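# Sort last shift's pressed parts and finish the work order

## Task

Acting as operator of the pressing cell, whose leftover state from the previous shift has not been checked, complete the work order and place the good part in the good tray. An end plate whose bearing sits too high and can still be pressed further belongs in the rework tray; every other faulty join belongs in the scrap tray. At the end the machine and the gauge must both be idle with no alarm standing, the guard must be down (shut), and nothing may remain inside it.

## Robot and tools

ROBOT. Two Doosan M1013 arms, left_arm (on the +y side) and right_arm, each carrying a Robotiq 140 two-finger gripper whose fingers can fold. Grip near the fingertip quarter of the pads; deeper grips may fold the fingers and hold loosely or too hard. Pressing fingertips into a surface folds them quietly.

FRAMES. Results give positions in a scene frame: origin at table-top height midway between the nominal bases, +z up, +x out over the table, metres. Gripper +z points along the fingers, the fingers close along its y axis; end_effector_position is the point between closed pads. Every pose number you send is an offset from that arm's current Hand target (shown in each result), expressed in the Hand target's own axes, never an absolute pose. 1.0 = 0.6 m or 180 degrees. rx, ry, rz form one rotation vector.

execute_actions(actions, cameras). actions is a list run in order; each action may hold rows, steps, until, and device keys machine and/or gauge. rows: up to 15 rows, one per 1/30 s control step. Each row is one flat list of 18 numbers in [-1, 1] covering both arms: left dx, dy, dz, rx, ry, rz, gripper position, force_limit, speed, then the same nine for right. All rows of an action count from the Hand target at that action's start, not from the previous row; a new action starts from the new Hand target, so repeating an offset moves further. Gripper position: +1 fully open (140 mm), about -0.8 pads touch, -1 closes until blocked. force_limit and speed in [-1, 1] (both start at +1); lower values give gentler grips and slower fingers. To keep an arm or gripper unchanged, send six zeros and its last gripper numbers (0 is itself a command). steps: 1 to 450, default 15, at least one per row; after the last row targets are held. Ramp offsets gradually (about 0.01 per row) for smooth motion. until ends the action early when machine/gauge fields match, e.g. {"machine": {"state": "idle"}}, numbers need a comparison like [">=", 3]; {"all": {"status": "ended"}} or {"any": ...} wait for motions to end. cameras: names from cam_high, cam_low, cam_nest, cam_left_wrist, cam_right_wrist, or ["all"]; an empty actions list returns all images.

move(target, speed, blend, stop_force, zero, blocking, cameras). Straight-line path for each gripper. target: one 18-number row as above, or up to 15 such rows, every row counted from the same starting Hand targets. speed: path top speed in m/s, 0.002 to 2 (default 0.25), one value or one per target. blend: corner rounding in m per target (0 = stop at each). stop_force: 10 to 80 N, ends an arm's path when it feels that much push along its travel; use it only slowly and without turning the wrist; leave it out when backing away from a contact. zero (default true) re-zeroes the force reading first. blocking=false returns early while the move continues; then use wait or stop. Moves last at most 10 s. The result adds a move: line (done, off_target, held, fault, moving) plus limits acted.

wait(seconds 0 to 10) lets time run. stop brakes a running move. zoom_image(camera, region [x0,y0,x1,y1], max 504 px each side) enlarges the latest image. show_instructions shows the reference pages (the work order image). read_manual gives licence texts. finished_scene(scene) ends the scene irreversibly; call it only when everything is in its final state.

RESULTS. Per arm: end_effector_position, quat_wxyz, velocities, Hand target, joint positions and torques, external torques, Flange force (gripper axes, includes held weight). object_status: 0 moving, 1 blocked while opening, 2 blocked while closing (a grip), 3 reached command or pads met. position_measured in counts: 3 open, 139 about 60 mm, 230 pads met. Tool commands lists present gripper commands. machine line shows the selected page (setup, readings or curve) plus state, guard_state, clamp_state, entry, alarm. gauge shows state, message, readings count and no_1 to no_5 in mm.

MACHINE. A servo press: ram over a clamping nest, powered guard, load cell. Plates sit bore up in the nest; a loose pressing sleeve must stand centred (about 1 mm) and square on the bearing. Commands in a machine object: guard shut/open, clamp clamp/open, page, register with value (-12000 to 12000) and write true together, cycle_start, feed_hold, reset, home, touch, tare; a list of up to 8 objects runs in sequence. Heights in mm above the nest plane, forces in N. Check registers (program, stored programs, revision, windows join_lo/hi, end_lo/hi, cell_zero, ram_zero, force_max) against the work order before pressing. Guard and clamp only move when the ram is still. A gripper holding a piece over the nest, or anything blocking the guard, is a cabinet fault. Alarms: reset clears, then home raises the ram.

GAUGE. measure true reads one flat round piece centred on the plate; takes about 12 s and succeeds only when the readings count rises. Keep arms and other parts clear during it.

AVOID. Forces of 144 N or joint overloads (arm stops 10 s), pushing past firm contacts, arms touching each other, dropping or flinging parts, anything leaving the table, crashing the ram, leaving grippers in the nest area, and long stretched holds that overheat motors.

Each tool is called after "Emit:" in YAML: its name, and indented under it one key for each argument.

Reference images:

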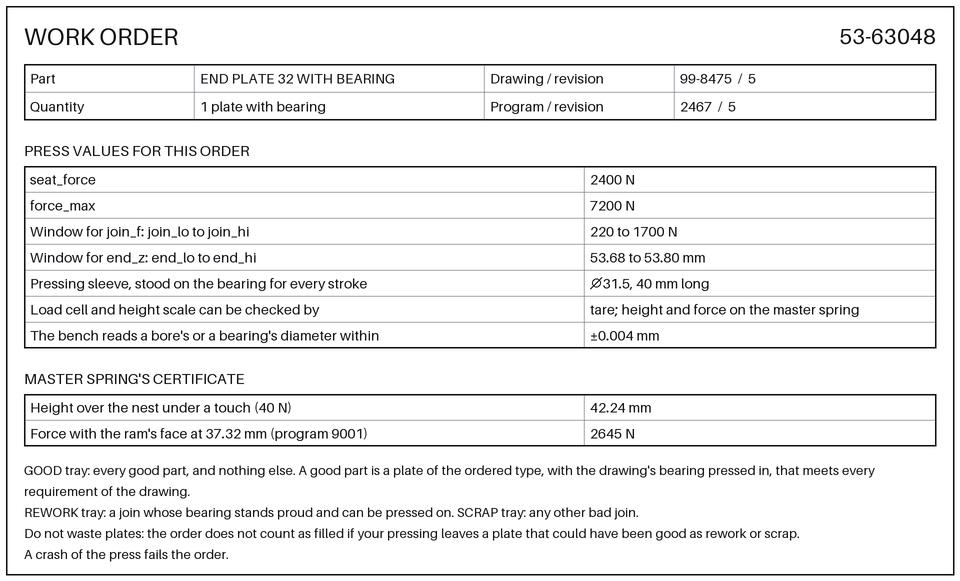

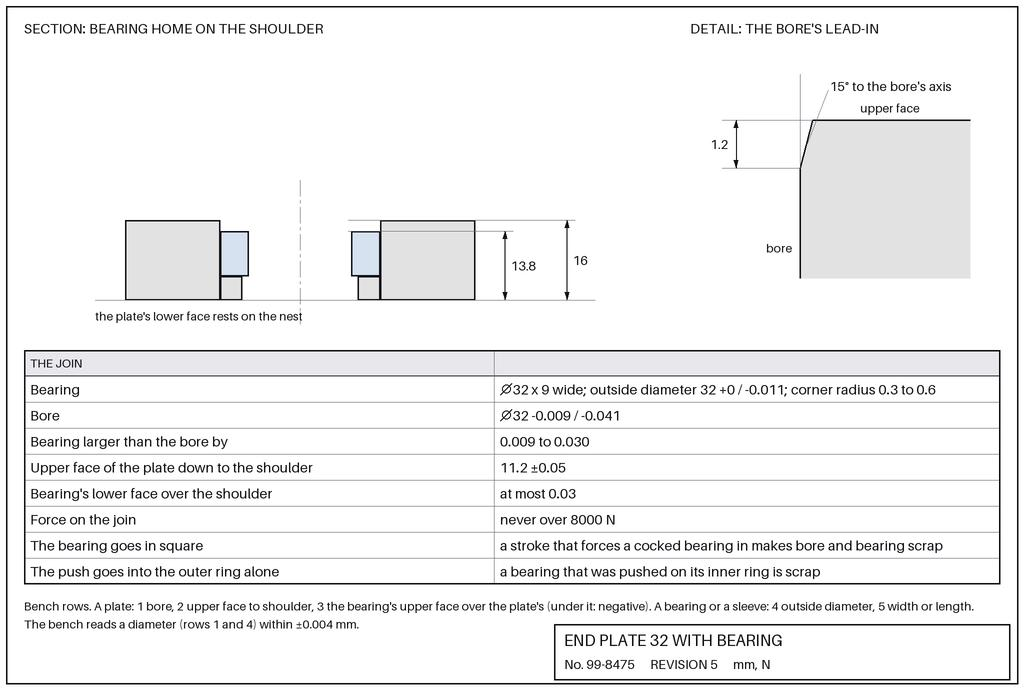

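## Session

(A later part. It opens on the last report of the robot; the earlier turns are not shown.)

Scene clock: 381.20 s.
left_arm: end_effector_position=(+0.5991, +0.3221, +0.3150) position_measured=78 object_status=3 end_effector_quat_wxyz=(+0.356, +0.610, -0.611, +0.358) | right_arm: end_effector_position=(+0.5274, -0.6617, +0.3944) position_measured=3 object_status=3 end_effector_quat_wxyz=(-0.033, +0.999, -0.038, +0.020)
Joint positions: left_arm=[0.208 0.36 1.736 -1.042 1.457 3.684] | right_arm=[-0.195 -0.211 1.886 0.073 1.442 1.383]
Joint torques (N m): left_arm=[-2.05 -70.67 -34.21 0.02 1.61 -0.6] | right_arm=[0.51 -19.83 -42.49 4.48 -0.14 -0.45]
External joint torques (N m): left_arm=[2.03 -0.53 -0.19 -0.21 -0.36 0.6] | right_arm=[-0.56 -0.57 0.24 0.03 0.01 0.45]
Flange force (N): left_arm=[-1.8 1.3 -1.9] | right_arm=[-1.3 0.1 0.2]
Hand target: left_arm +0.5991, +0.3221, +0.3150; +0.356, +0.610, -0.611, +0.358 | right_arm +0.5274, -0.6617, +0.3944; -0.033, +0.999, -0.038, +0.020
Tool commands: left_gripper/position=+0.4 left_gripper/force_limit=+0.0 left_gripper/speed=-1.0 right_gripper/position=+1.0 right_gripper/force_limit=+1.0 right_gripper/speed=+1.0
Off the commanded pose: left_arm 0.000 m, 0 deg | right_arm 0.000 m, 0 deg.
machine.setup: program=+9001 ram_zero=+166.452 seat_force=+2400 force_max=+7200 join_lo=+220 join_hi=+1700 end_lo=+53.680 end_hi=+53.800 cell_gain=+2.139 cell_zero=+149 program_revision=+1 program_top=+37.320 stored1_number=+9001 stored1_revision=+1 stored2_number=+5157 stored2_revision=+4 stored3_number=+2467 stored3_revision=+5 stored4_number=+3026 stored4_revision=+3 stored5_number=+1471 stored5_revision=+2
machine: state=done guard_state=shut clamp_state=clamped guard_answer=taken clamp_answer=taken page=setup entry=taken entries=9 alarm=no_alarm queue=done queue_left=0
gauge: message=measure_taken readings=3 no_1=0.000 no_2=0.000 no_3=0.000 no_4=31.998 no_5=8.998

Emit:
execute_actions:
  actions:
    - {"machine":[{"register":"program","value":2467,"write":true},{"page":"setup"},{"guard":"open"},{"clamp":"open"}],"steps":150,"until":{"machine":{"queue":["!=","running"]}}}

Emit:
move:
  target:
    - [0,0,0.45,0,0,0,0.4,0,-1,0,0,0,0,0,0,1,1,1]
    - [0,0,0.5685,0,0,0,0.4,0,-1,0,0,0,0,0,0,1,1,1]
  speed: [0.18,0.06]
  blend: 0.01

Emit:
execute_actions:
  actions:
    - {"rows":[[0,0,0,0,0,0,-1,0,-1,0,0,0,0,0,0,1,1,1]],"steps":70}
  cameras: ["cam_left_wrist","cam_nest"]

Scene clock: 390.13 s.
left_arm: end_effector_position=(+0.5991, +0.3221, +0.3150) position_measured=78 object_status=3 end_effector_quat_wxyz=(+0.356, +0.610, -0.611, +0.358) | right_arm: end_effector_position=(+0.5274, -0.6617, +0.3944) position_measured=3 object_status=3 end_effector_quat_wxyz=(-0.033, +0.999, -0.038, +0.020)
Joint positions: left_arm=[0.208 0.36 1.736 -1.042 1.457 3.684] | right_arm=[-0.195 -0.211 1.886 0.073 1.442 1.383]
Joint torques (N m): left_arm=[-1.81 -70.6 -34.11 0.08 1.59 -0.62] | right_arm=[0.65 -19.53 -42.42 4.5 -0.11 -0.42]
External joint torques (N m): left_arm=[1.8 -0.38 -0.1 -0.26 -0.34 0.62] | right_arm=[-0.66 -0.67 0.53 -0.03 -0.01 0.41]
Flange force (N): left_arm=[-1.8 1.2 -1.5] | right_arm=[-1.9 0.4 0.6]
Hand target: left_arm +0.5991, +0.3221, +0.3150; +0.356, +0.610, -0.611, +0.358 | right_arm +0.5274, -0.6617, +0.3944; -0.033, +0.999, -0.038, +0.020
Tool commands: left_gripper/position=+0.4 left_gripper/force_limit=+0.0 left_gripper/speed=-1.0 right_gripper/position=+1.0 right_gripper/force_limit=+1.0 right_gripper/speed=+1.0
Off the commanded pose: left_arm 0.000 m, 0 deg | right_arm 0.000 m, 0 deg.
machine.setup: program=+2467 ram_zero=+166.452 seat_force=+2400 force_max=+7200 join_lo=+220 join_hi=+1700 end_lo=+53.680 end_hi=+53.800 cell_gain=+2.139 cell_zero=+149 program_revision=+5 program_top=+53.800 stored1_number=+9001 stored1_revision=+1 stored2_number=+5157 stored2_revision=+4 stored3_number=+2467 stored3_revision=+5 stored4_number=+3026 stored4_revision=+3 stored5_number=+1471 stored5_revision=+2
machine: state=idle guard_state=open clamp_state=open guard_answer=taken clamp_answer=taken page=setup entry=taken entries=10 alarm=no_alarm queue=done queue_left=0
gauge: message=measure_taken readings=3 no_1=0.000 no_2=0.000 no_3=0.000 no_4=31.998 no_5=8.998

Scene clock: 393.13 s.
left_arm: end_effector_position=(+0.5997, +0.0249, +0.1476) position_measured=78 object_status=3 end_effector_quat_wxyz=(+0.356, +0.610, -0.611, +0.358) | right_arm: end_effector_position=(+0.5274, -0.6617, +0.3944) position_measured=3 object_status=3 end_effector_quat_wxyz=(-0.033, +0.999, -0.038, +0.020)
Joint positions: left_arm=[-0.22 0.526 1.851 -1.357 1.043 3.826] | right_arm=[-0.195 -0.211 1.886 0.073 1.442 1.383]
Joint torques (N m): left_arm=[-2.33 -79.05 -27.02 -0.72 1.89 -0.6] | right_arm=[0.39 -19.65 -42.57 4.47 -0.12 -0.49]
External joint torques (N m): left_arm=[2.3 -0.31 0.03 -0.28 -0.36 0.6] | right_arm=[-0.47 -0.71 0.33 0.04 0 0.49]
Flange force (N): left_arm=[-2.4 0.6 -2.1] | right_arm=[-1.6 -0.2 0.3]
Hand target: left_arm +0.5997, +0.0249, +0.1476; +0.356, +0.610, -0.611, +0.358 | right_arm +0.5274, -0.6617, +0.3944; -0.033, +0.999, -0.038, +0.020
Off the commanded pose: left_arm 0.000 m, 0 deg | right_arm 0.000 m, 0 deg.
machine.setup: program=+2467 ram_zero=+166.452 seat_force=+2400 force_max=+7200 join_lo=+220 join_hi=+1700 end_lo=+53.680 end_hi=+53.800 cell_gain=+2.139 cell_zero=+149 program_revision=+5 program_top=+53.800 stored1_number=+9001 stored1_revision=+1 stored2_number=+5157 stored2_revision=+4 stored3_number=+2467 stored3_revision=+5 stored4_number=+3026 stored4_revision=+3 stored5_number=+1471 stored5_revision=+2
machine: state=idle guard_state=open clamp_state=open guard_answer=taken clamp_answer=taken page=setup entry=taken entries=10 alarm=no_alarm queue=done queue_left=0
gauge: message=measure_taken readings=3 no_1=0.000 no_2=0.000 no_3=0.000 no_4=31.998 no_5=8.998
move: done

Scene clock: 395.67 s.
left_arm: end_effector_position=(+0.5997, +0.0249, +0.1476) position_measured=128 object_status=2 end_effector_quat_wxyz=(+0.356, +0.610, -0.611, +0.358) | right_arm: end_effector_position=(+0.5274, -0.6617, +0.3944) position_measured=3 object_status=3 end_effector_quat_wxyz=(-0.033, +0.999, -0.038, +0.020)
Joint positions: left_arm=[-0.22 0.526 1.851 -1.357 1.043 3.826] | right_arm=[-0.195 -0.211 1.886 0.073 1.442 1.383]
Joint torques (N m): left_arm=[-6.57 -70.68 -24.06 0.32 0.27 -0.55] | right_arm=[0.51 -19.36 -42.47 4.52 -0.15 -0.48]
External joint torques (N m): left_arm=[6.49 -8.52 -2.71 -1.33 1.28 0.55] | right_arm=[-0.48 -1 0.39 -0.02 0.03 0.48]
Flange force (N): left_arm=[3.4 2.8 -13.6] | right_arm=[-2.2 -0.2 0.3]
Hand target: left_arm +0.5997, +0.0249, +0.1476; +0.356, +0.610, -0.611, +0.358 | right_arm +0.5274, -0.6617, +0.3944; -0.033, +0.999, -0.038, +0.020
Off the commanded pose: left_arm 0.000 m, 0 deg | right_arm 0.000 m, 0 deg.
machine.setup: program=+2467 ram_zero=+166.452 seat_force=+2400 force_max=+7200 join_lo=+220 join_hi=+1700 end_lo=+53.680 end_hi=+53.800 cell_gain=+2.139 cell_zero=+149 program_revision=+5 program_top=+53.800 stored1_number=+9001 stored1_revision=+1 stored2_number=+5157 stored2_revision=+4 stored3_number=+2467 stored3_revision=+5 stored4_number=+3026 stored4_revision=+3 stored5_number=+1471 stored5_revision=+2
machine: state=idle guard_state=open clamp_state=open guard_answer=taken clamp_answer=taken page=setup entry=taken entries=10 alarm=no_alarm queue=done queue_left=0
gauge: message=measure_taken readings=3 no_1=0.000 no_2=0.000 no_3=0.000 no_4=31.998 no_5=8.998
Images, in order (width x height): cam_nest 504x504, cam_left_wrist 896x504.

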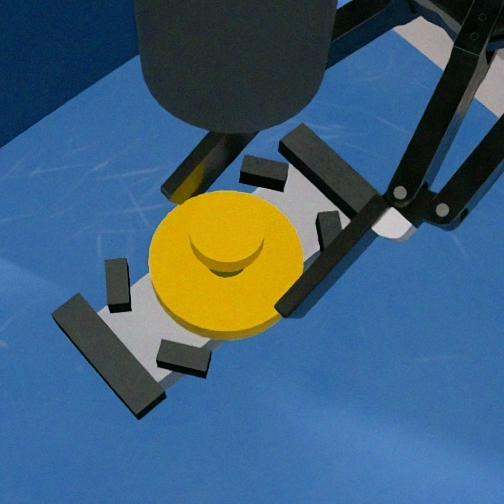

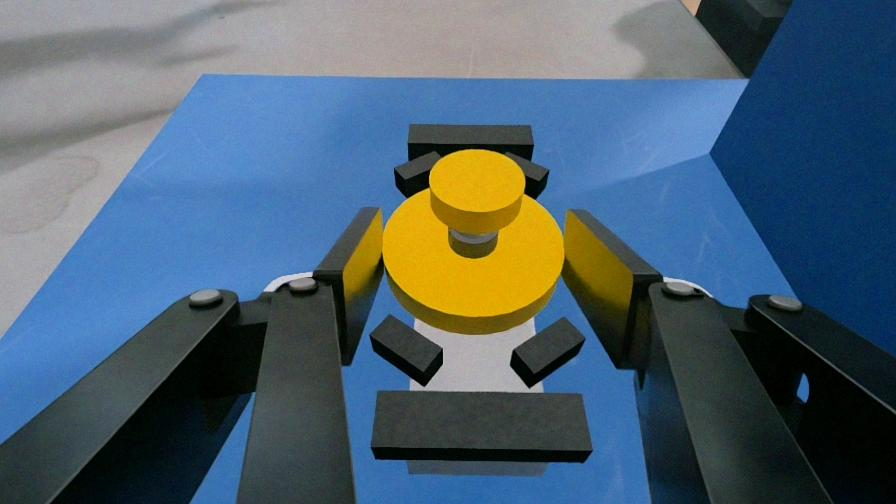

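Emit:
move:
  target:
    - [0.0726,0,-0.0411,0,0,0,-1,0,-1,0,0,0,0,0,0,1,1,1]
    - [-0.1988,0,-0.5295,0,0,0,-1,0,-1,0,0,0,0,0,0,1,1,1]
    - [-0.4148,-0.3565,-0.6409,0,0,0,-1,0,-1,0,0,0,0,0,0,1,1,1]
    - [-0.5018,-0.3565,-0.5917,0,0,0,-1,0,-1,0,0,0,0,0,0,1,1,1]
  speed: [0.06,0.18,0.2,0.1]
  blend: [0.02,0.03,0.01,0]

Emit:
move:
  target: [-0.0218,0,0.0123,0,0,0,-1,0,-1,0,0,0,0,0,0,1,1,1]
  speed: 0.01
  stop_force: 10
  cameras: ["cam_left_wrist"]

Scene clock: 406.23 s.
left_arm: end_effector_position=(+0.8134, +0.4821, +0.0600) position_measured=128 object_status=2 end_effector_quat_wxyz=(+0.356, +0.610, -0.611, +0.358) | right_arm: end_effector_position=(+0.5274, -0.6617, +0.3944) position_measured=3 object_status=3 end_effector_quat_wxyz=(-0.033, +0.999, -0.038, +0.020)
Joint positions: left_arm=[0.334 0.932 1.258 -0.986 1.497 3.821] | right_arm=[-0.195 -0.211 1.886 0.073 1.442 1.383]
Joint torques (N m): left_arm=[-1.8 -119.01 -32.96 -0.8 2.75 -0.61] | right_arm=[0.43 -19.71 -42.55 4.49 -0.14 -0.48]
External joint torques (N m): left_arm=[1.73 3.63 1.45 0.84 -1.22 0.61] | right_arm=[-0.44 -0.53 0.55 -0.01 0.02 0.48]
Flange force (N): left_arm=[-5.0 1.4 1.3] | right_arm=[-1.6 -0.2 0.7]
Hand target: left_arm +0.8134, +0.4821, +0.0599; +0.356, +0.610, -0.611, +0.358 | right_arm +0.5274, -0.6617, +0.3944; -0.033, +0.999, -0.038, +0.020
Off the commanded pose: left_arm 0.000 m, 0 deg | right_arm 0.000 m, 0 deg.
machine.setup: program=+2467 ram_zero=+166.452 seat_force=+2400 force_max=+7200 join_lo=+220 join_hi=+1700 end_lo=+53.680 end_hi=+53.800 cell_gain=+2.139 cell_zero=+149 program_revision=+5 program_top=+53.800 stored1_number=+9001 stored1_revision=+1 stored2_number=+5157 stored2_revision=+4 stored3_number=+2467 stored3_revision=+5 stored4_number=+3026 stored4_revision=+3 stored5_number=+1471 stored5_revision=+2
machine: state=idle guard_state=open clamp_state=open guard_answer=taken clamp_answer=taken page=setup entry=taken entries=10 alarm=no_alarm queue=done queue_left=0
gauge: message=measure_taken readings=3 no_1=0.000 no_2=0.000 no_3=0.000 no_4=31.998 no_5=8.998
move: done

Scene clock: 408.07 s.
left_arm: end_effector_position=(+0.8135, +0.4821, +0.0498) position_measured=128 object_status=2 end_effector_quat_wxyz=(+0.356, +0.610, -0.611, +0.358) | right_arm: end_effector_position=(+0.5274, -0.6617, +0.3944) position_measured=3 object_status=3 end_effector_quat_wxyz=(-0.033, +0.999, -0.038, +0.020)
Joint positions: left_arm=[0.334 0.942 1.259 -0.987 1.491 3.83] | right_arm=[-0.195 -0.211 1.886 0.073 1.442 1.383]
Joint torques (N m): left_arm=[-5.52 -105.7 -27.68 1.99 -0.5 -0.61] | right_arm=[0.35 -19.5 -42.54 4.49 -0.16 -0.44]
External joint torques (N m): left_arm=[5.49 -10 -3.56 -1.94 2.05 0.61] | right_arm=[-0.37 -0.79 0.46 0.01 0.04 0.44]
Flange force (N): left_arm=[7.0 4.4 -9.9] | right_arm=[-2.0 -0.3 0.4]
Hand target: left_arm +0.8135, +0.4821, +0.0498; +0.356, +0.610, -0.611, +0.358 (not the last commanded pose) | right_arm +0.5274, -0.6617, +0.3944; -0.033, +0.999, -0.038, +0.020
Off the commanded pose: left_arm 0.005 m, 0 deg | right_arm 0.000 m, 0 deg.
machine.setup: program=+2467 ram_zero=+166.452 seat_force=+2400 force_max=+7200 join_lo=+220 join_hi=+1700 end_lo=+53.680 end_hi=+53.800 cell_gain=+2.139 cell_zero=+149 program_revision=+5 program_top=+53.800 stored1_number=+9001 stored1_revision=+1 stored2_number=+5157 stored2_revision=+4 stored3_number=+2467 stored3_revision=+5 stored4_number=+3026 stored4_revision=+3 stored5_number=+1471 stored5_revision=+2
machine: state=idle guard_state=open clamp_state=open guard_answer=taken clamp_answer=taken page=setup entry=taken entries=10 alarm=no_alarm queue=done queue_left=0
gauge: message=measure_taken readings=3 no_1=0.000 no_2=0.000 no_3=0.000 no_4=31.998 no_5=8.998
move: contact (left_arm)
Images, in order (width x height): cam_left_wrist 896x504.

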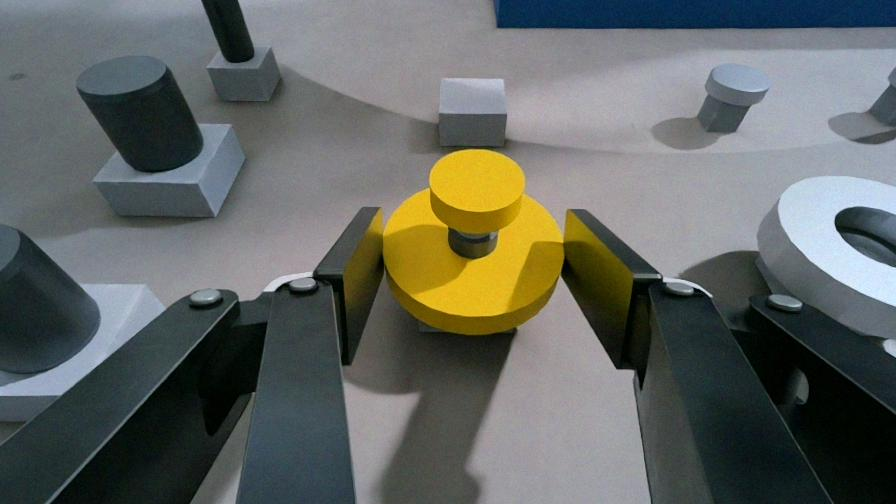

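Emit:
execute_actions:
  actions:
    - {"rows":[[0,0,0,0,0,0,0.4,0,-1,0,0,0,0,0,0,1,1,1]],"steps":45}

Emit:
move:
  target:
    - [0.0,0,-0.1,0,0,0,0.4,0,-1,0,0,0,0,0,0,1,1,1]
    - [-0.0604,0.0825,-0.345,0,0,0,0.4,0,-1,0,0,0,0,0,0,1,1,1]
  speed: [0.1,0.18]
  blend: [0.02,0]
  cameras: ["cam_left_wrist"]

Scene clock: 418.93 s.
left_arm: end_effector_position=(+0.8135, +0.4821, +0.0498) position_measured=78 object_status=3 end_effector_quat_wxyz=(+0.356, +0.610, -0.611, +0.358) | right_arm: end_effector_position=(+0.5274, -0.6617, +0.3944) position_measured=3 object_status=3 end_effector_quat_wxyz=(-0.033, +0.999, -0.038, +0.020)
Joint positions: left_arm=[0.334 0.942 1.259 -0.987 1.491 3.83] | right_arm=[-0.195 -0.211 1.886 0.073 1.442 1.383]
Joint torques (N m): left_arm=[-2.1 -115.58 -31.2 0.35 1.87 -0.65] | right_arm=[0.46 -19.38 -42.49 4.46 -0.13 -0.51]
External joint torques (N m): left_arm=[2.04 0.18 0.19 -0.3 -0.33 0.64] | right_arm=[-0.46 -1.08 0.17 0.06 0 0.51]
Flange force (N): left_arm=[-1.6 1.9 -0.8] | right_arm=[-2.0 -0.3 0.0]
Hand target: left_arm +0.8135, +0.4821, +0.0498; +0.356, +0.610, -0.611, +0.358 | right_arm +0.5274, -0.6617, +0.3944; -0.033, +0.999, -0.038, +0.020
Off the commanded pose: left_arm 0.000 m, 0 deg | right_arm 0.000 m, 0 deg.
machine.setup: program=+2467 ram_zero=+166.452 seat_force=+2400 force_max=+7200 join_lo=+220 join_hi=+1700 end_lo=+53.680 end_hi=+53.800 cell_gain=+2.139 cell_zero=+149 program_revision=+5 program_top=+53.800 stored1_number=+9001 stored1_revision=+1 stored2_number=+5157 stored2_revision=+4 stored3_number=+2467 stored3_revision=+5 stored4_number=+3026 stored4_revision=+3 stored5_number=+1471 stored5_revision=+2
machine: state=idle guard_state=open clamp_state=open guard_answer=taken clamp_answer=taken page=setup entry=taken entries=10 alarm=no_alarm queue=done queue_left=0
gauge: message=measure_taken readings=3 no_1=0.000 no_2=0.000 no_3=0.000 no_4=31.998 no_5=8.998

Scene clock: 420.80 s.
left_arm: end_effector_position=(+0.7637, +0.6802, +0.1197) position_measured=78 object_status=3 end_effector_quat_wxyz=(+0.356, +0.610, -0.611, +0.358) | right_arm: end_effector_position=(+0.5274, -0.6617, +0.3944) position_measured=3 object_status=3 end_effector_quat_wxyz=(-0.033, +0.999, -0.038, +0.020)
Joint positions: left_arm=[0.541 0.937 1.122 -0.877 1.717 3.822] | right_arm=[-0.195 -0.211 1.886 0.073 1.442 1.383]
Joint torques (N m): left_arm=[-2.06 -118.46 -34.61 0.85 1.88 -0.64] | right_arm=[0.76 -19.35 -42.49 4.46 -0.12 -0.47]
External joint torques (N m): left_arm=[2.02 -0.04 0.17 -0.28 -0.36 0.63] | right_arm=[-0.76 -0.96 0.41 0.03 0.01 0.47]
Flange force (N): left_arm=[-1.1 2.5 -0.3] | right_arm=[-2.3 0.5 0.3]
Hand target: left_arm +0.7637, +0.6802, +0.1197; +0.356, +0.610, -0.611, +0.358 | right_arm +0.5274, -0.6617, +0.3944; -0.033, +0.999, -0.038, +0.020
Off the commanded pose: left_arm 0.000 m, 0 deg | right_arm 0.000 m, 0 deg.
machine.setup: program=+2467 ram_zero=+166.452 seat_force=+2400 force_max=+7200 join_lo=+220 join_hi=+1700 end_lo=+53.680 end_hi=+53.800 cell_gain=+2.139 cell_zero=+149 program_revision=+5 program_top=+53.800 stored1_number=+9001 stored1_revision=+1 stored2_number=+5157 stored2_revision=+4 stored3_number=+2467 stored3_revision=+5 stored4_number=+3026 stored4_revision=+3 stored5_number=+1471 stored5_revision=+2
machine: state=idle guard_state=open clamp_state=open guard_answer=taken clamp_answer=taken page=setup entry=taken entries=10 alarm=no_alarm queue=done queue_left=0
gauge: message=measure_taken readings=3 no_1=0.000 no_2=0.000 no_3=0.000 no_4=31.998 no_5=8.998
move: done
Images, in order (width x height): cam_left_wrist 896x504.

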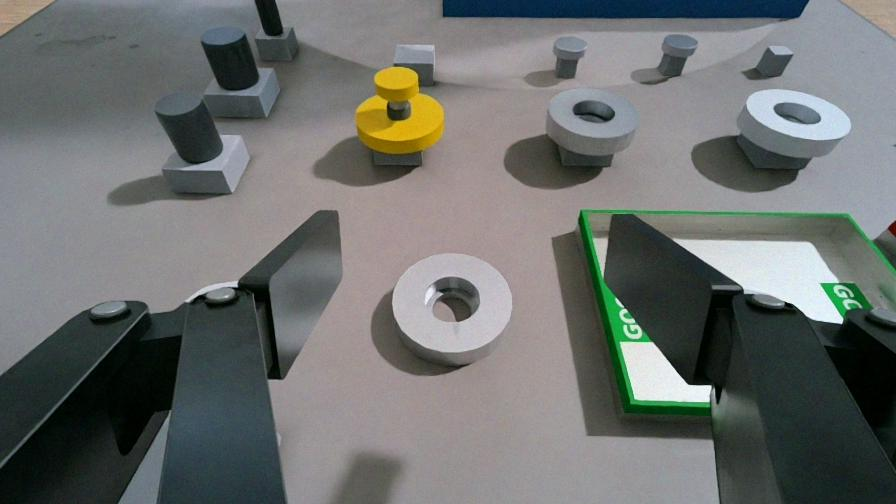

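Emit:
move:
  target:
    - [-0.101,-0.008,0.0308,0,0,0,0.4,0,-1,0,0,0,0,0,0,1,1,1]
    - [-0.101,-0.008,0.1308,0,0,0,0.4,0,-1,0,0,0,0,0,0,1,1,1]
  speed: [0.12,0.06]

Emit:
execute_actions:
  actions:
    - {"rows":[[0,0,0,0,0,0,-1,0,-1,0,0,0,0,0,0,1,1,1]],"steps":70}
  cameras: ["cam_left_wrist"]

Scene clock: 428.73 s.
left_arm: end_effector_position=(+0.7687, +0.6416, +0.0284) position_measured=78 object_status=3 end_effector_quat_wxyz=(+0.356, +0.610, -0.611, +0.358) | right_arm: end_effector_position=(+0.5274, -0.6617, +0.3944) position_measured=3 object_status=3 end_effector_quat_wxyz=(-0.033, +0.999, -0.038, +0.020)
Joint positions: left_arm=[0.504 0.999 1.186 -0.889 1.613 3.899] | right_arm=[-0.195 -0.211 1.886 0.073 1.442 1.383]
Joint torques (N m): left_arm=[-1.61 -118.97 -31.17 0.74 2.16 -0.64] | right_arm=[0.65 -19.25 -42.49 4.43 -0.07 -0.51]
External joint torques (N m): left_arm=[1.54 -0.41 -0.36 -0.29 -0.49 0.64] | right_arm=[-0.69 -0.99 0.55 0.05 -0.04 0.51]
Flange force (N): left_arm=[-0.8 1.3 -0.6] | right_arm=[-2.5 0.2 0.6]
Hand target: left_arm +0.7687, +0.6416, +0.0284; +0.356, +0.610, -0.611, +0.358 | right_arm +0.5274, -0.6617, +0.3944; -0.033, +0.999, -0.038, +0.020
Off the commanded pose: left_arm 0.000 m, 0 deg | right_arm 0.000 m, 0 deg.
machine.setup: program=+2467 ram_zero=+166.452 seat_force=+2400 force_max=+7200 join_lo=+220 join_hi=+1700 end_lo=+53.680 end_hi=+53.800 cell_gain=+2.139 cell_zero=+149 program_revision=+5 program_top=+53.800 stored1_number=+9001 stored1_revision=+1 stored2_number=+5157 stored2_revision=+4 stored3_number=+2467 stored3_revision=+5 stored4_number=+3026 stored4_revision=+3 stored5_number=+1471 stored5_revision=+2
machine: state=idle guard_state=open clamp_state=open guard_answer=taken clamp_answer=taken page=setup entry=taken entries=10 alarm=no_alarm queue=done queue_left=0
gauge: message=measure_taken readings=3 no_1=0.000 no_2=0.000 no_3=0.000 no_4=31.998 no_5=8.998
move: done

Scene clock: 431.27 s.
left_arm: end_effector_position=(+0.7687, +0.6416, +0.0284) position_measured=127 object_status=2 end_effector_quat_wxyz=(+0.356, +0.610, -0.611, +0.358) | right_arm: end_effector_position=(+0.5274, -0.6617, +0.3944) position_measured=3 object_status=3 end_effector_quat_wxyz=(-0.033, +0.999, -0.038, +0.020)
Joint positions: left_arm=[0.504 0.999 1.186 -0.889 1.613 3.899] | right_arm=[-0.195 -0.211 1.886 0.073 1.442 1.383]
Joint torques (N m): left_arm=[-3.24 -113.84 -29.28 1.91 0.96 -0.73] | right_arm=[0.67 -19.64 -42.6 4.5 -0.09 -0.51]
External joint torques (N m): left_arm=[3.22 -5.45 -2.22 -1.46 0.71 0.73] | right_arm=[-0.66 -0.74 0.4 0.01 -0.04 0.51]
Flange force (N): left_arm=[3.6 2.4 -4.7] | right_arm=[-1.8 0.2 0.4]
Hand target: left_arm +0.7687, +0.6416, +0.0284; +0.356, +0.610, -0.611, +0.358 | right_arm +0.5274, -0.6617, +0.3944; -0.033, +0.999, -0.038, +0.020
Off the commanded pose: left_arm 0.000 m, 0 deg | right_arm 0.000 m, 0 deg.
machine.setup: program=+2467 ram_zero=+166.452 seat_force=+2400 force_max=+7200 join_lo=+220 join_hi=+1700 end_lo=+53.680 end_hi=+53.800 cell_gain=+2.139 cell_zero=+149 program_revision=+5 program_top=+53.800 stored1_number=+9001 stored1_revision=+1 stored2_number=+5157 stored2_revision=+4 stored3_number=+2467 stored3_revision=+5 stored4_number=+3026 stored4_revision=+3 stored5_number=+1471 stored5_revision=+2
machine: state=idle guard_state=open clamp_state=open guard_answer=taken clamp_answer=taken page=setup entry=taken entries=10 alarm=no_alarm queue=done queue_left=0
gauge: message=measure_taken readings=3 no_1=0.000 no_2=0.000 no_3=0.000 no_4=31.998 no_5=8.998
Images, in order (width x height): cam_left_wrist 896x504.

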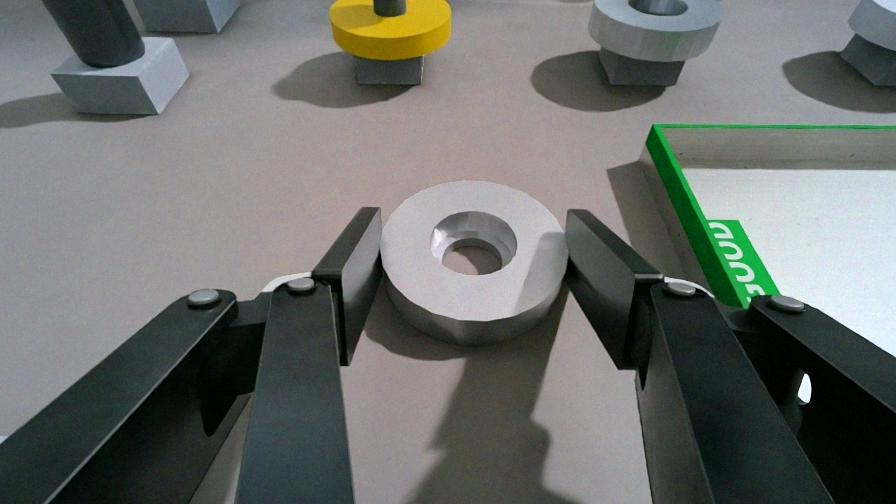

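Emit:
move:
  target:
    - [0.1452,0,-0.0822,0,0,0,-1,0,-1,0,0,0,0,0,0,1,1,1]
    - [0.48,0.282,0.2678,0,0,0,-1,0,-1,0,0,0,0,0,0,1,1,1]
    - [0.7565,0.282,0.757,0,0,0,-1,0,-1,0,0,0,0,0,0,1,1,1]
    - [0.6912,0.282,0.794,0,0,0,-1,0,-1,0,0,0,0,0,0,1,1,1]
  speed: [0.12,0.2,0.18,0.1]
  blend: [0.02,0.03,0.0,0]

Emit:
move:
  target: [-0.0203,0,0.0115,0,0,0,-1,0,-1,0,0,0,0,0,0,1,1,1]
  speed: 0.01
  stop_force: 10
  cameras: ["cam_left_wrist","cam_nest"]

Scene clock: 445.43 s.
left_arm: end_effector_position=(+0.5997, +0.0228, +0.1557) position_measured=127 object_status=2 end_effector_quat_wxyz=(+0.356, +0.610, -0.611, +0.358) | right_arm: end_effector_position=(+0.5274, -0.6617, +0.3944) position_measured=3 object_status=3 end_effector_quat_wxyz=(-0.033, +0.999, -0.038, +0.020)
Joint positions: left_arm=[-0.222 0.517 1.847 -1.351 1.044 3.81] | right_arm=[-0.195 -0.211 1.886 0.073 1.442 1.383]
Joint torques (N m): left_arm=[-1.97 -79.38 -27.93 -1.07 2.13 -0.55] | right_arm=[0.71 -19.5 -42.52 4.52 -0.09 -0.49]
External joint torques (N m): left_arm=[1.91 0.33 0.41 0.05 -0.63 0.55] | right_arm=[-0.78 -0.81 0.41 -0.03 -0.03 0.49]
Flange force (N): left_arm=[-2.7 0.5 -1.3] | right_arm=[-2.0 0.5 0.4]
Hand target: left_arm +0.5997, +0.0228, +0.1557; +0.356, +0.610, -0.611, +0.358 | right_arm +0.5274, -0.6617, +0.3944; -0.033, +0.999, -0.038, +0.020
Off the commanded pose: left_arm 0.000 m, 0 deg | right_arm 0.000 m, 0 deg.
machine.setup: program=+2467 ram_zero=+166.452 seat_force=+2400 force_max=+7200 join_lo=+220 join_hi=+1700 end_lo=+53.680 end_hi=+53.800 cell_gain=+2.139 cell_zero=+149 program_revision=+5 program_top=+53.800 stored1_number=+9001 stored1_revision=+1 stored2_number=+5157 stored2_revision=+4 stored3_number=+2467 stored3_revision=+5 stored4_number=+3026 stored4_revision=+3 stored5_number=+1471 stored5_revision=+2
machine: state=idle guard_state=open clamp_state=open guard_answer=taken clamp_answer=taken page=setup entry=taken entries=10 alarm=no_alarm queue=done queue_left=0
gauge: message=measure_taken readings=3 no_1=0.000 no_2=0.000 no_3=0.000 no_4=31.998 no_5=8.998
move: done

Scene clock: 446.87 s.
left_arm: end_effector_position=(+0.5998, +0.0228, +0.1477) position_measured=127 object_status=2 end_effector_quat_wxyz=(+0.356, +0.610, -0.611, +0.358) | right_arm: end_effector_position=(+0.5274, -0.6617, +0.3944) position_measured=3 object_status=3 end_effector_quat_wxyz=(-0.033, +0.999, -0.038, +0.020)
Joint positions: left_arm=[-0.222 0.526 1.85 -1.359 1.041 3.825] | right_arm=[-0.195 -0.211 1.886 0.073 1.442 1.383]
Joint torques (N m): left_arm=[-2.96 -68.29 -21.43 1.95 -0.95 -0.45] | right_arm=[0.72 -19.26 -42.51 4.46 -0.15 -0.51]
External joint torques (N m): left_arm=[2.88 -11.16 -5.65 -2.98 2.49 0.45] | right_arm=[-0.79 -1.09 0.3 0.04 0.03 0.51]
Flange force (N): left_arm=[9.2 1.6 -10.2] | right_arm=[-2.4 0.4 0.1]
Hand target: left_arm +0.5998, +0.0228, +0.1477; +0.356, +0.610, -0.611, +0.358 (not the last commanded pose) | right_arm +0.5274, -0.6617, +0.3944; -0.033, +0.999, -0.038, +0.020
Off the commanded pose: left_arm 0.006 m, 0 deg | right_arm 0.000 m, 0 deg.
machine.setup: program=+2467 ram_zero=+166.452 seat_force=+2400 force_max=+7200 join_lo=+220 join_hi=+1700 end_lo=+53.680 end_hi=+53.800 cell_gain=+2.139 cell_zero=+149 program_revision=+5 program_top=+53.800 stored1_number=+9001 stored1_revision=+1 stored2_number=+5157 stored2_revision=+4 stored3_number=+2467 stored3_revision=+5 stored4_number=+3026 stored4_revision=+3 stored5_number=+1471 stored5_revision=+2
machine: state=idle guard_state=open clamp_state=open guard_answer=taken clamp_answer=taken page=setup entry=taken entries=10 alarm=no_alarm queue=done queue_left=0
gauge: message=measure_taken readings=3 no_1=0.000 no_2=0.000 no_3=0.000 no_4=31.998 no_5=8.998
move: contact (left_arm)
Images, in order (width x height): cam_nest 504x504, cam_left_wrist 896x504.

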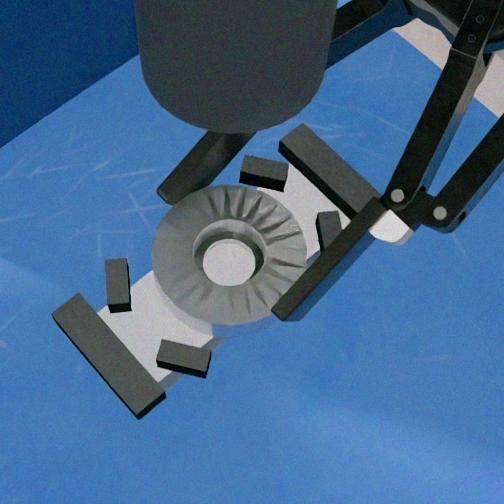

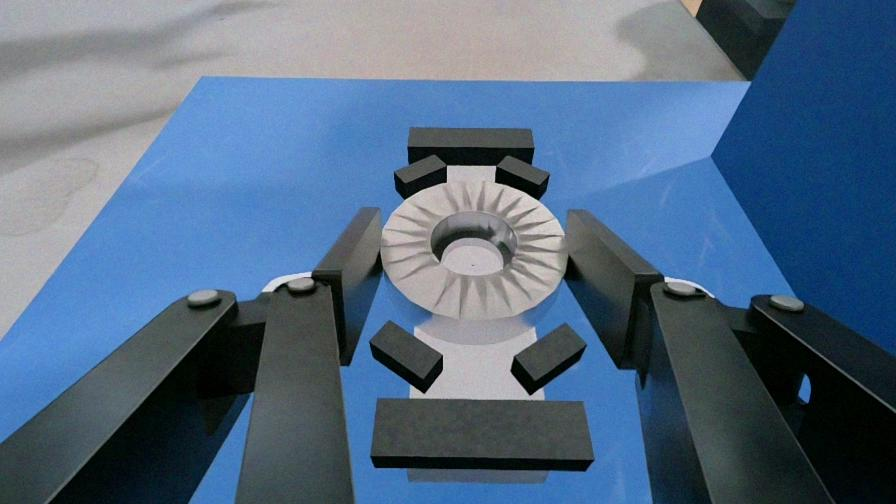

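Emit:
execute_actions:
  actions:
    - {"rows":[[0,0,0,0,0,0,0.4,0,-1,0,0,0,0,0,0,1,1,1]],"steps":50}

Emit:
move:
  target:
    - [0,0,-0.1,0,0,0,0.4,0,-1,0,0,0,0,0,0,1,1,1]
    - [-0.06,0,-0.62,0,0,0,0.4,0,-1,0,0,0,0,0,0,1,1,1]
  speed: [0.1,0.25]
  blend: 0.02

Emit:
execute_actions:
  actions:
    - {"machine":[{"clamp":"clamp"}],"steps":60,"until":{"machine":{"queue":["!=","running"]}}}
  cameras: ["cam_nest"]

Scene clock: 455.57 s.
left_arm: end_effector_position=(+0.5998, +0.0228, +0.1477) position_measured=78 object_status=3 end_effector_quat_wxyz=(+0.356, +0.610, -0.611, +0.358) | right_arm: end_effector_position=(+0.5274, -0.6617, +0.3944) position_measured=3 object_status=3 end_effector_quat_wxyz=(-0.033, +0.999, -0.038, +0.020)
Joint positions: left_arm=[-0.222 0.526 1.85 -1.359 1.041 3.825] | right_arm=[-0.195 -0.211 1.886 0.073 1.442 1.383]
Joint torques (N m): left_arm=[-1.86 -78.69 -26.94 -0.75 1.87 -0.63] | right_arm=[0.34 -19.6 -42.67 4.47 -0.15 -0.48]
External joint torques (N m): left_arm=[1.82 -0.76 -0.09 -0.26 -0.34 0.63] | right_arm=[-0.35 -0.53 0.84 0.01 0.04 0.48]
Flange force (N): left_arm=[-1.7 1.0 -1.9] | right_arm=[-2.0 -0.4 1.1]
Hand target: left_arm +0.5998, +0.0228, +0.1477; +0.356, +0.610, -0.611, +0.358 | right_arm +0.5274, -0.6617, +0.3944; -0.033, +0.999, -0.038, +0.020
Off the commanded pose: left_arm 0.000 m, 0 deg | right_arm 0.000 m, 0 deg.
machine.setup: program=+2467 ram_zero=+166.452 seat_force=+2400 force_max=+7200 join_lo=+220 join_hi=+1700 end_lo=+53.680 end_hi=+53.800 cell_gain=+2.139 cell_zero=+149 program_revision=+5 program_top=+53.800 stored1_number=+9001 stored1_revision=+1 stored2_number=+5157 stored2_revision=+4 stored3_number=+2467 stored3_revision=+5 stored4_number=+3026 stored4_revision=+3 stored5_number=+1471 stored5_revision=+2
machine: state=idle guard_state=open clamp_state=open guard_answer=taken clamp_answer=taken page=setup entry=taken entries=10 alarm=no_alarm queue=done queue_left=0
gauge: message=measure_taken readings=3 no_1=0.000 no_2=0.000 no_3=0.000 no_4=31.998 no_5=8.998

Scene clock: 457.83 s.
left_arm: end_effector_position=(+0.5991, +0.3646, +0.2988) position_measured=78 object_status=3 end_effector_quat_wxyz=(+0.356, +0.610, -0.611, +0.358) | right_arm: end_effector_position=(+0.5274, -0.6617, +0.3944) position_measured=3 object_status=3 end_effector_quat_wxyz=(-0.033, +0.999, -0.038, +0.020)
Joint positions: left_arm=[0.267 0.388 1.728 -1.017 1.49 3.728] | right_arm=[-0.195 -0.211 1.886 0.073 1.442 1.383]
Joint torques (N m): left_arm=[-2.23 -73.44 -33.66 0.18 1.7 -0.62] | right_arm=[0.69 -19.3 -42.43 4.51 -0.15 -0.55]
External joint torques (N m): left_arm=[2.16 0.24 0.07 -0.25 -0.36 0.62] | right_arm=[-0.75 -0.95 0.37 -0.02 0.03 0.54]
Flange force (N): left_arm=[-2.6 1.0 -1.6] | right_arm=[-2.2 0.3 0.2]
Hand target: left_arm +0.5991, +0.3646, +0.2987; +0.356, +0.610, -0.611, +0.358 | right_arm +0.5274, -0.6617, +0.3944; -0.033, +0.999, -0.038, +0.020
Off the commanded pose: left_arm 0.000 m, 0 deg | right_arm 0.000 m, 0 deg.
machine.setup: program=+2467 ram_zero=+166.452 seat_force=+2400 force_max=+7200 join_lo=+220 join_hi=+1700 end_lo=+53.680 end_hi=+53.800 cell_gain=+2.139 cell_zero=+149 program_revision=+5 program_top=+53.800 stored1_number=+9001 stored1_revision=+1 stored2_number=+5157 stored2_revision=+4 stored3_number=+2467 stored3_revision=+5 stored4_number=+3026 stored4_revision=+3 stored5_number=+1471 stored5_revision=+2
machine: state=idle guard_state=open clamp_state=open guard_answer=taken clamp_answer=taken page=setup entry=taken entries=10 alarm=no_alarm queue=done queue_left=0
gauge: message=measure_taken readings=3 no_1=0.000 no_2=0.000 no_3=0.000 no_4=31.998 no_5=8.998
move: done

Scene clock: 459.90 s.
left_arm: end_effector_position=(+0.5991, +0.3646, +0.2987) position_measured=78 object_status=3 end_effector_quat_wxyz=(+0.356, +0.610, -0.611, +0.358) | right_arm: end_effector_position=(+0.5274, -0.6617, +0.3944) position_measured=3 object_status=3 end_effector_quat_wxyz=(-0.033, +0.999, -0.038, +0.020)
Joint positions: left_arm=[0.267 0.388 1.728 -1.017 1.49 3.728] | right_arm=[-0.195 -0.211 1.886 0.073 1.442 1.383]
Joint torques (N m): left_arm=[-2.12 -72.97 -33.6 0.17 1.72 -0.62] | right_arm=[0.54 -19.12 -42.57 4.51 -0.11 -0.45]
External joint torques (N m): left_arm=[2.08 -0.27 0 -0.25 -0.38 0.61] | right_arm=[-0.49 -1.18 0.56 -0.02 0 0.44]
Flange force (N): left_arm=[-2.1 1.5 -1.6] | right_arm=[-2.8 -0.1 0.6]
Hand target: left_arm +0.5991, +0.3646, +0.2987; +0.356, +0.610, -0.611, +0.358 | right_arm +0.5274, -0.6617, +0.3944; -0.033, +0.999, -0.038, +0.020
Tool commands: left_gripper/position=+0.4 left_gripper/force_limit=+0.0 left_gripper/speed=-1.0 right_gripper/position=+1.0 right_gripper/force_limit=+1.0 right_gripper/speed=+1.0
Off the commanded pose: left_arm 0.000 m, 0 deg | right_arm 0.000 m, 0 deg.
machine.setup: program=+2467 ram_zero=+166.452 seat_force=+2400 force_max=+7200 join_lo=+220 join_hi=+1700 end_lo=+53.680 end_hi=+53.800 cell_gain=+2.139 cell_zero=+149 program_revision=+5 program_top=+53.800 stored1_number=+9001 stored1_revision=+1 stored2_number=+5157 stored2_revision=+4 stored3_number=+2467 stored3_revision=+5 stored4_number=+3026 stored4_revision=+3 stored5_number=+1471 stored5_revision=+2
machine: state=idle guard_state=open clamp_state=clamped guard_answer=taken clamp_answer=taken page=setup entry=taken entries=10 alarm=no_alarm queue=done queue_left=0
gauge: message=measure_taken readings=3 no_1=0.000 no_2=0.000 no_3=0.000 no_4=31.998 no_5=8.998
Images, in order (width x height): cam_nest 504x504.

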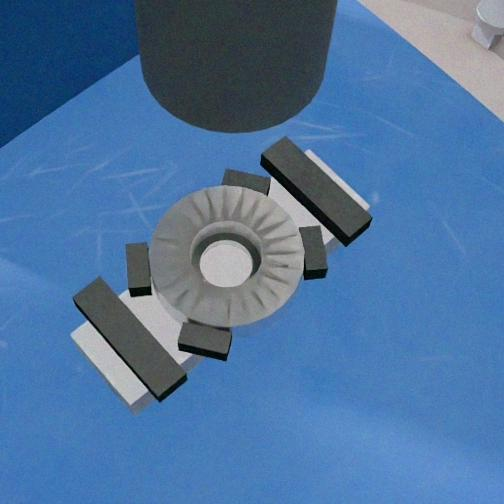

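Emit:
move:
  target: [-0.5047,-0.1355,-0.4662,0.4355,0,-0.2465,0,-0.4,-1,0,0,0,0,0,0,1,1,1]
  speed: 0.22

Emit:
move:
  target:
    - [0,0,0.3,0,0,0,0,-0.4,-1,0,0,0,0,0,0,1,1,1]
    - [0,0,0.4,0,0,0,0,-0.4,-1,0,0,0,0,0,0,1,1,1]
  speed: [0.2,0.06]
  blend: 0.01
  cameras: ["cam_left_wrist"]

Scene clock: 467.73 s.
left_arm: end_effector_position=(+0.6804, +0.7570, +0.1721) position_measured=129 object_status=3 end_effector_quat_wxyz=(+0.001, +0.863, +0.002, +0.505) | right_arm: end_effector_position=(+0.5274, -0.6617, +0.3944) position_measured=3 object_status=3 end_effector_quat_wxyz=(-0.033, +0.999, -0.038, +0.020)
Joint positions: left_arm=[0.535 0.336 2.107 -2.137 0.523 4.037] | right_arm=[-0.195 -0.211 1.886 0.073 1.442 1.383]
Joint torques (N m): left_arm=[-2.15 -60.64 -26.7 -2.19 2.31 -0.55] | right_arm=[0.41 -19.27 -42.53 4.51 -0.15 -0.48]
External joint torques (N m): left_arm=[2.16 -0.4 0.15 -0.07 -0.4 0.55] | right_arm=[-0.42 -1.09 0.36 -0.01 0.03 0.47]
Flange force (N): left_arm=[-2.1 -1.6 -1.5] | right_arm=[-2.3 -0.3 0.2]
Hand target: left_arm +0.6804, +0.7570, +0.1722; +0.001, +0.863, +0.002, +0.505 | right_arm +0.5274, -0.6617, +0.3944; -0.033, +0.999, -0.038, +0.020
Off the commanded pose: left_arm 0.000 m, 0 deg | right_arm 0.000 m, 0 deg.
machine.setup: program=+2467 ram_zero=+166.452 seat_force=+2400 force_max=+7200 join_lo=+220 join_hi=+1700 end_lo=+53.680 end_hi=+53.800 cell_gain=+2.139 cell_zero=+149 program_revision=+5 program_top=+53.800 stored1_number=+9001 stored1_revision=+1 stored2_number=+5157 stored2_revision=+4 stored3_number=+2467 stored3_revision=+5 stored4_number=+3026 stored4_revision=+3 stored5_number=+1471 stored5_revision=+2
machine: state=idle guard_state=open clamp_state=clamped guard_answer=taken clamp_answer=taken page=setup entry=taken entries=10 alarm=no_alarm queue=done queue_left=0
gauge: message=measure_taken readings=3 no_1=0.000 no_2=0.000 no_3=0.000 no_4=31.998 no_5=8.998
move: done

Scene clock: 469.97 s.
left_arm: end_effector_position=(+0.8895, +0.7571, +0.0545) position_measured=129 object_status=3 end_effector_quat_wxyz=(+0.001, +0.863, +0.002, +0.505) | right_arm: end_effector_position=(+0.5274, -0.6617, +0.3944) position_measured=3 object_status=3 end_effector_quat_wxyz=(-0.033, +0.999, -0.038, +0.020)
Joint positions: left_arm=[0.4 0.698 1.765 -2.371 0.47 4.184] | right_arm=[-0.195 -0.211 1.886 0.073 1.442 1.383]
Joint torques (N m): left_arm=[-1.86 -92.88 -26.61 -2.36 2.49 -0.64] | right_arm=[0.48 -19.58 -42.45 4.43 -0.14 -0.49]
External joint torques (N m): left_arm=[1.9 -0.94 -0.1 -0.16 -0.36 0.64] | right_arm=[-0.49 -0.73 0.35 0.07 0.02 0.49]
Flange force (N): left_arm=[-1.1 -0.3 -1.8] | right_arm=[-1.7 -0.1 0.3]
Hand target: left_arm +0.8896, +0.7571, +0.0545; +0.001, +0.863, +0.002, +0.505 | right_arm +0.5274, -0.6617, +0.3944; -0.033, +0.999, -0.038, +0.020
Off the commanded pose: left_arm 0.000 m, 0 deg | right_arm 0.000 m, 0 deg.
machine.setup: program=+2467 ram_zero=+166.452 seat_force=+2400 force_max=+7200 join_lo=+220 join_hi=+1700 end_lo=+53.680 end_hi=+53.800 cell_gain=+2.139 cell_zero=+149 program_revision=+5 program_top=+53.800 stored1_number=+9001 stored1_revision=+1 stored2_number=+5157 stored2_revision=+4 stored3_number=+2467 stored3_revision=+5 stored4_number=+3026 stored4_revision=+3 stored5_number=+1471 stored5_revision=+2
machine: state=idle guard_state=open clamp_state=clamped guard_answer=taken clamp_answer=taken page=setup entry=taken entries=10 alarm=no_alarm queue=done queue_left=0
gauge: message=measure_taken readings=3 no_1=0.000 no_2=0.000 no_3=0.000 no_4=31.998 no_5=8.998
move: done
Images, in order (width x height): cam_left_wrist 896x504.

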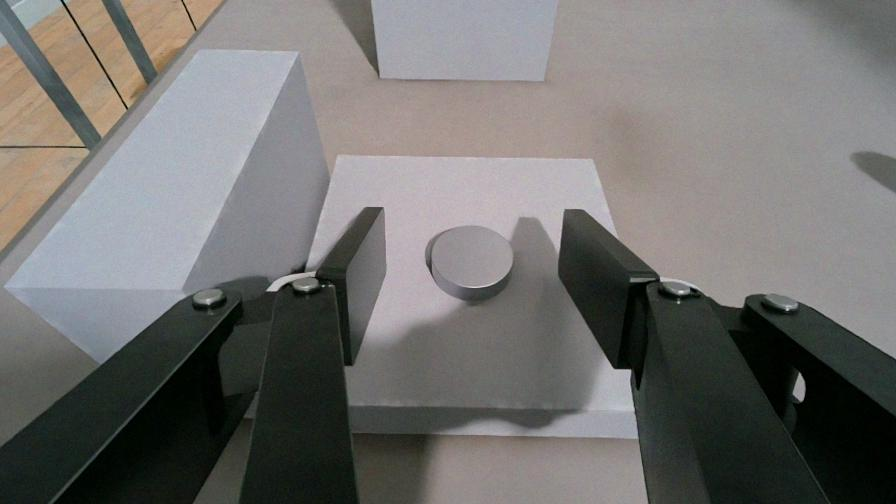

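Emit:
execute_actions:
  actions:
    - {"rows":[[0,0,0,0,0,0,-1,-0.4,-1,0,0,0,0,0,0,1,1,1]],"steps":70}

Emit:
move:
  target:
    - [0.058,0,-0.0329,0,0,0,-1,-0.4,-1,0,0,0,0,0,0,1,1,1]
    - [0,0,-0.4,0,0,0,-1,-0.4,-1,0,0,0,0,0,0,1,1,1]
  speed: [0.08,0.2]
  blend: 0.01
  cameras: ["cam_left_wrist"]

Scene clock: 476.67 s.
left_arm: end_effector_position=(+0.8896, +0.7571, +0.0545) position_measured=183 object_status=2 end_effector_quat_wxyz=(+0.001, +0.863, +0.002, +0.505) | right_arm: end_effector_position=(+0.5274, -0.6617, +0.3944) position_measured=3 object_status=3 end_effector_quat_wxyz=(-0.033, +0.999, -0.038, +0.020)
Joint positions: left_arm=[0.4 0.698 1.765 -2.371 0.47 4.184] | right_arm=[-0.195 -0.211 1.886 0.073 1.442 1.383]
Joint torques (N m): left_arm=[-2.15 -91.8 -25.84 -2.26 2.13 -0.63] | right_arm=[0.68 -19.4 -42.37 4.49 -0.14 -0.49]
External joint torques (N m): left_arm=[2.1 -1.82 -0.57 -0.25 -0.01 0.63] | right_arm=[-0.71 -0.81 0.41 -0.01 0.03 0.48]
Flange force (N): left_arm=[-0.7 -0.4 -2.4] | right_arm=[-2.0 0.4 0.3]
Hand target: left_arm +0.8896, +0.7571, +0.0545; +0.001, +0.863, +0.002, +0.505 | right_arm +0.5274, -0.6617, +0.3944; -0.033, +0.999, -0.038, +0.020
Off the commanded pose: left_arm 0.000 m, 0 deg | right_arm 0.000 m, 0 deg.
machine.setup: program=+2467 ram_zero=+166.452 seat_force=+2400 force_max=+7200 join_lo=+220 join_hi=+1700 end_lo=+53.680 end_hi=+53.800 cell_gain=+2.139 cell_zero=+149 program_revision=+5 program_top=+53.800 stored1_number=+9001 stored1_revision=+1 stored2_number=+5157 stored2_revision=+4 stored3_number=+2467 stored3_revision=+5 stored4_number=+3026 stored4_revision=+3 stored5_number=+1471 stored5_revision=+2
machine: state=idle guard_state=open clamp_state=clamped guard_answer=taken clamp_answer=taken page=setup entry=taken entries=10 alarm=no_alarm queue=done queue_left=0
gauge: message=measure_taken readings=3 no_1=0.000 no_2=0.000 no_3=0.000 no_4=31.998 no_5=8.998

Scene clock: 478.73 s.
left_arm: end_effector_position=(+0.6804, +0.7570, +0.1721) position_measured=183 object_status=2 end_effector_quat_wxyz=(+0.001, +0.863, +0.002, +0.505) | right_arm: end_effector_position=(+0.5274, -0.6617, +0.3944) position_measured=3 object_status=3 end_effector_quat_wxyz=(-0.033, +0.999, -0.038, +0.020)
Joint positions: left_arm=[0.535 0.336 2.107 -2.138 0.523 4.037] | right_arm=[-0.195 -0.211 1.886 0.073 1.442 1.383]
Joint torques (N m): left_arm=[-1.89 -60.97 -26.88 -2.14 2.33 -0.66] | right_arm=[0.67 -19.73 -42.46 4.52 -0.14 -0.43]
External joint torques (N m): left_arm=[1.84 -0.07 0.13 -0.14 -0.4 0.66] | right_arm=[-0.68 -0.64 0.32 -0.02 0.02 0.42]
Flange force (N): left_arm=[-2.7 -0.9 -0.5] | right_arm=[-1.6 0.5 0.2]
Hand target: left_arm +0.6804, +0.7570, +0.1722; +0.001, +0.863, +0.002, +0.505 | right_arm +0.5274, -0.6617, +0.3944; -0.033, +0.999, -0.038, +0.020
Off the commanded pose: left_arm 0.000 m, 0 deg | right_arm 0.000 m, 0 deg.
machine.setup: program=+2467 ram_zero=+166.452 seat_force=+2400 force_max=+7200 join_lo=+220 join_hi=+1700 end_lo=+53.680 end_hi=+53.800 cell_gain=+2.139 cell_zero=+149 program_revision=+5 program_top=+53.800 stored1_number=+9001 stored1_revision=+1 stored2_number=+5157 stored2_revision=+4 stored3_number=+2467 stored3_revision=+5 stored4_number=+3026 stored4_revision=+3 stored5_number=+1471 stored5_revision=+2
machine: state=idle guard_state=open clamp_state=clamped guard_answer=taken clamp_answer=taken page=setup entry=taken entries=10 alarm=no_alarm queue=done queue_left=0
gauge: message=measure_taken readings=3 no_1=0.000 no_2=0.000 no_3=0.000 no_4=31.998 no_5=8.998
move: done
Images, in order (width x height): cam_left_wrist 896x504.

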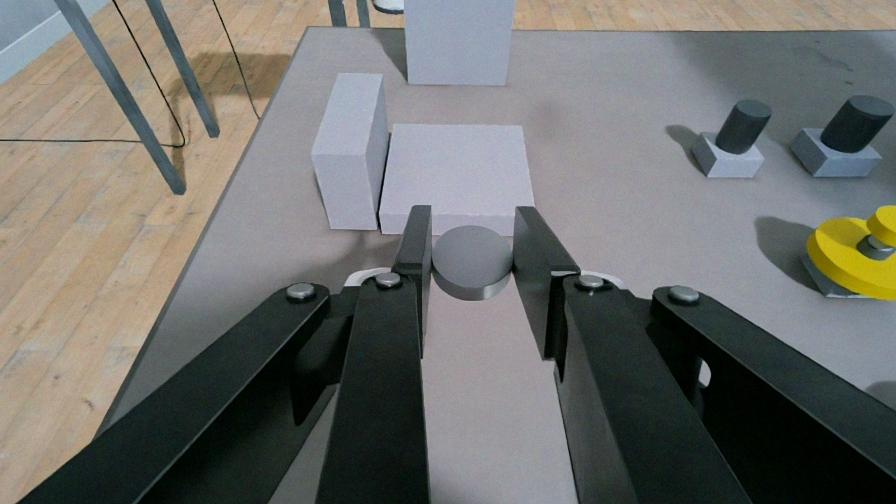

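Emit:
move:
  target: [0.003,0.6617,-0.1568,-0.4355,0,0.2465,-1,-0.4,-1,0,0,0,0,0,0,1,1,1]
  speed: 0.2

Scene clock: 486.83 s.
left_arm: end_effector_position=(+0.6001, +0.3599, +0.2209) position_measured=183 object_status=2 end_effector_quat_wxyz=(+0.356, +0.610, -0.611, +0.358) | right_arm: end_effector_position=(+0.5274, -0.6617, +0.3944) position_measured=3 object_status=3 end_effector_quat_wxyz=(-0.033, +0.999, -0.038, +0.020)
Joint positions: left_arm=[0.26 0.461 1.784 -1.033 1.418 3.837] | right_arm=[-0.195 -0.211 1.886 0.073 1.442 1.383]
Joint torques (N m): left_arm=[-1.85 -76.32 -30.11 0.03 1.96 -0.62] | right_arm=[0.46 -19.52 -42.55 4.48 -0.12 -0.5]
External joint torques (N m): left_arm=[1.88 -0.32 0.04 -0.16 -0.39 0.62] | right_arm=[-0.46 -0.8 0.43 0.02 0 0.49]
Flange force (N): left_arm=[-1.9 1.6 -1.4] | right_arm=[-1.9 -0.2 0.4]
Hand target: left_arm +0.6002, +0.3599, +0.2209; +0.356, +0.610, -0.611, +0.358 | right_arm +0.5274, -0.6617, +0.3944; -0.033, +0.999, -0.038, +0.020
Off the commanded pose: left_arm 0.000 m, 0 deg | right_arm 0.000 m, 0 deg.
machine.setup: program=+2467 ram_zero=+166.452 seat_force=+2400 force_max=+7200 join_lo=+220 join_hi=+1700 end_lo=+53.680 end_hi=+53.800 cell_gain=+2.139 cell_zero=+149 program_revision=+5 program_top=+53.800 stored1_number=+9001 stored1_revision=+1 stored2_number=+5157 stored2_revision=+4 stored3_number=+2467 stored3_revision=+5 stored4_number=+3026 stored4_revision=+3 stored5_number=+1471 stored5_revision=+2
machine: state=idle guard_state=open clamp_state=clamped guard_answer=taken clamp_answer=taken page=setup entry=taken entries=10 alarm=no_alarm queue=done queue_left=0
gauge: message=measure_taken readings=3 no_1=0.000 no_2=0.000 no_3=0.000 no_4=31.998 no_5=8.998
move: done


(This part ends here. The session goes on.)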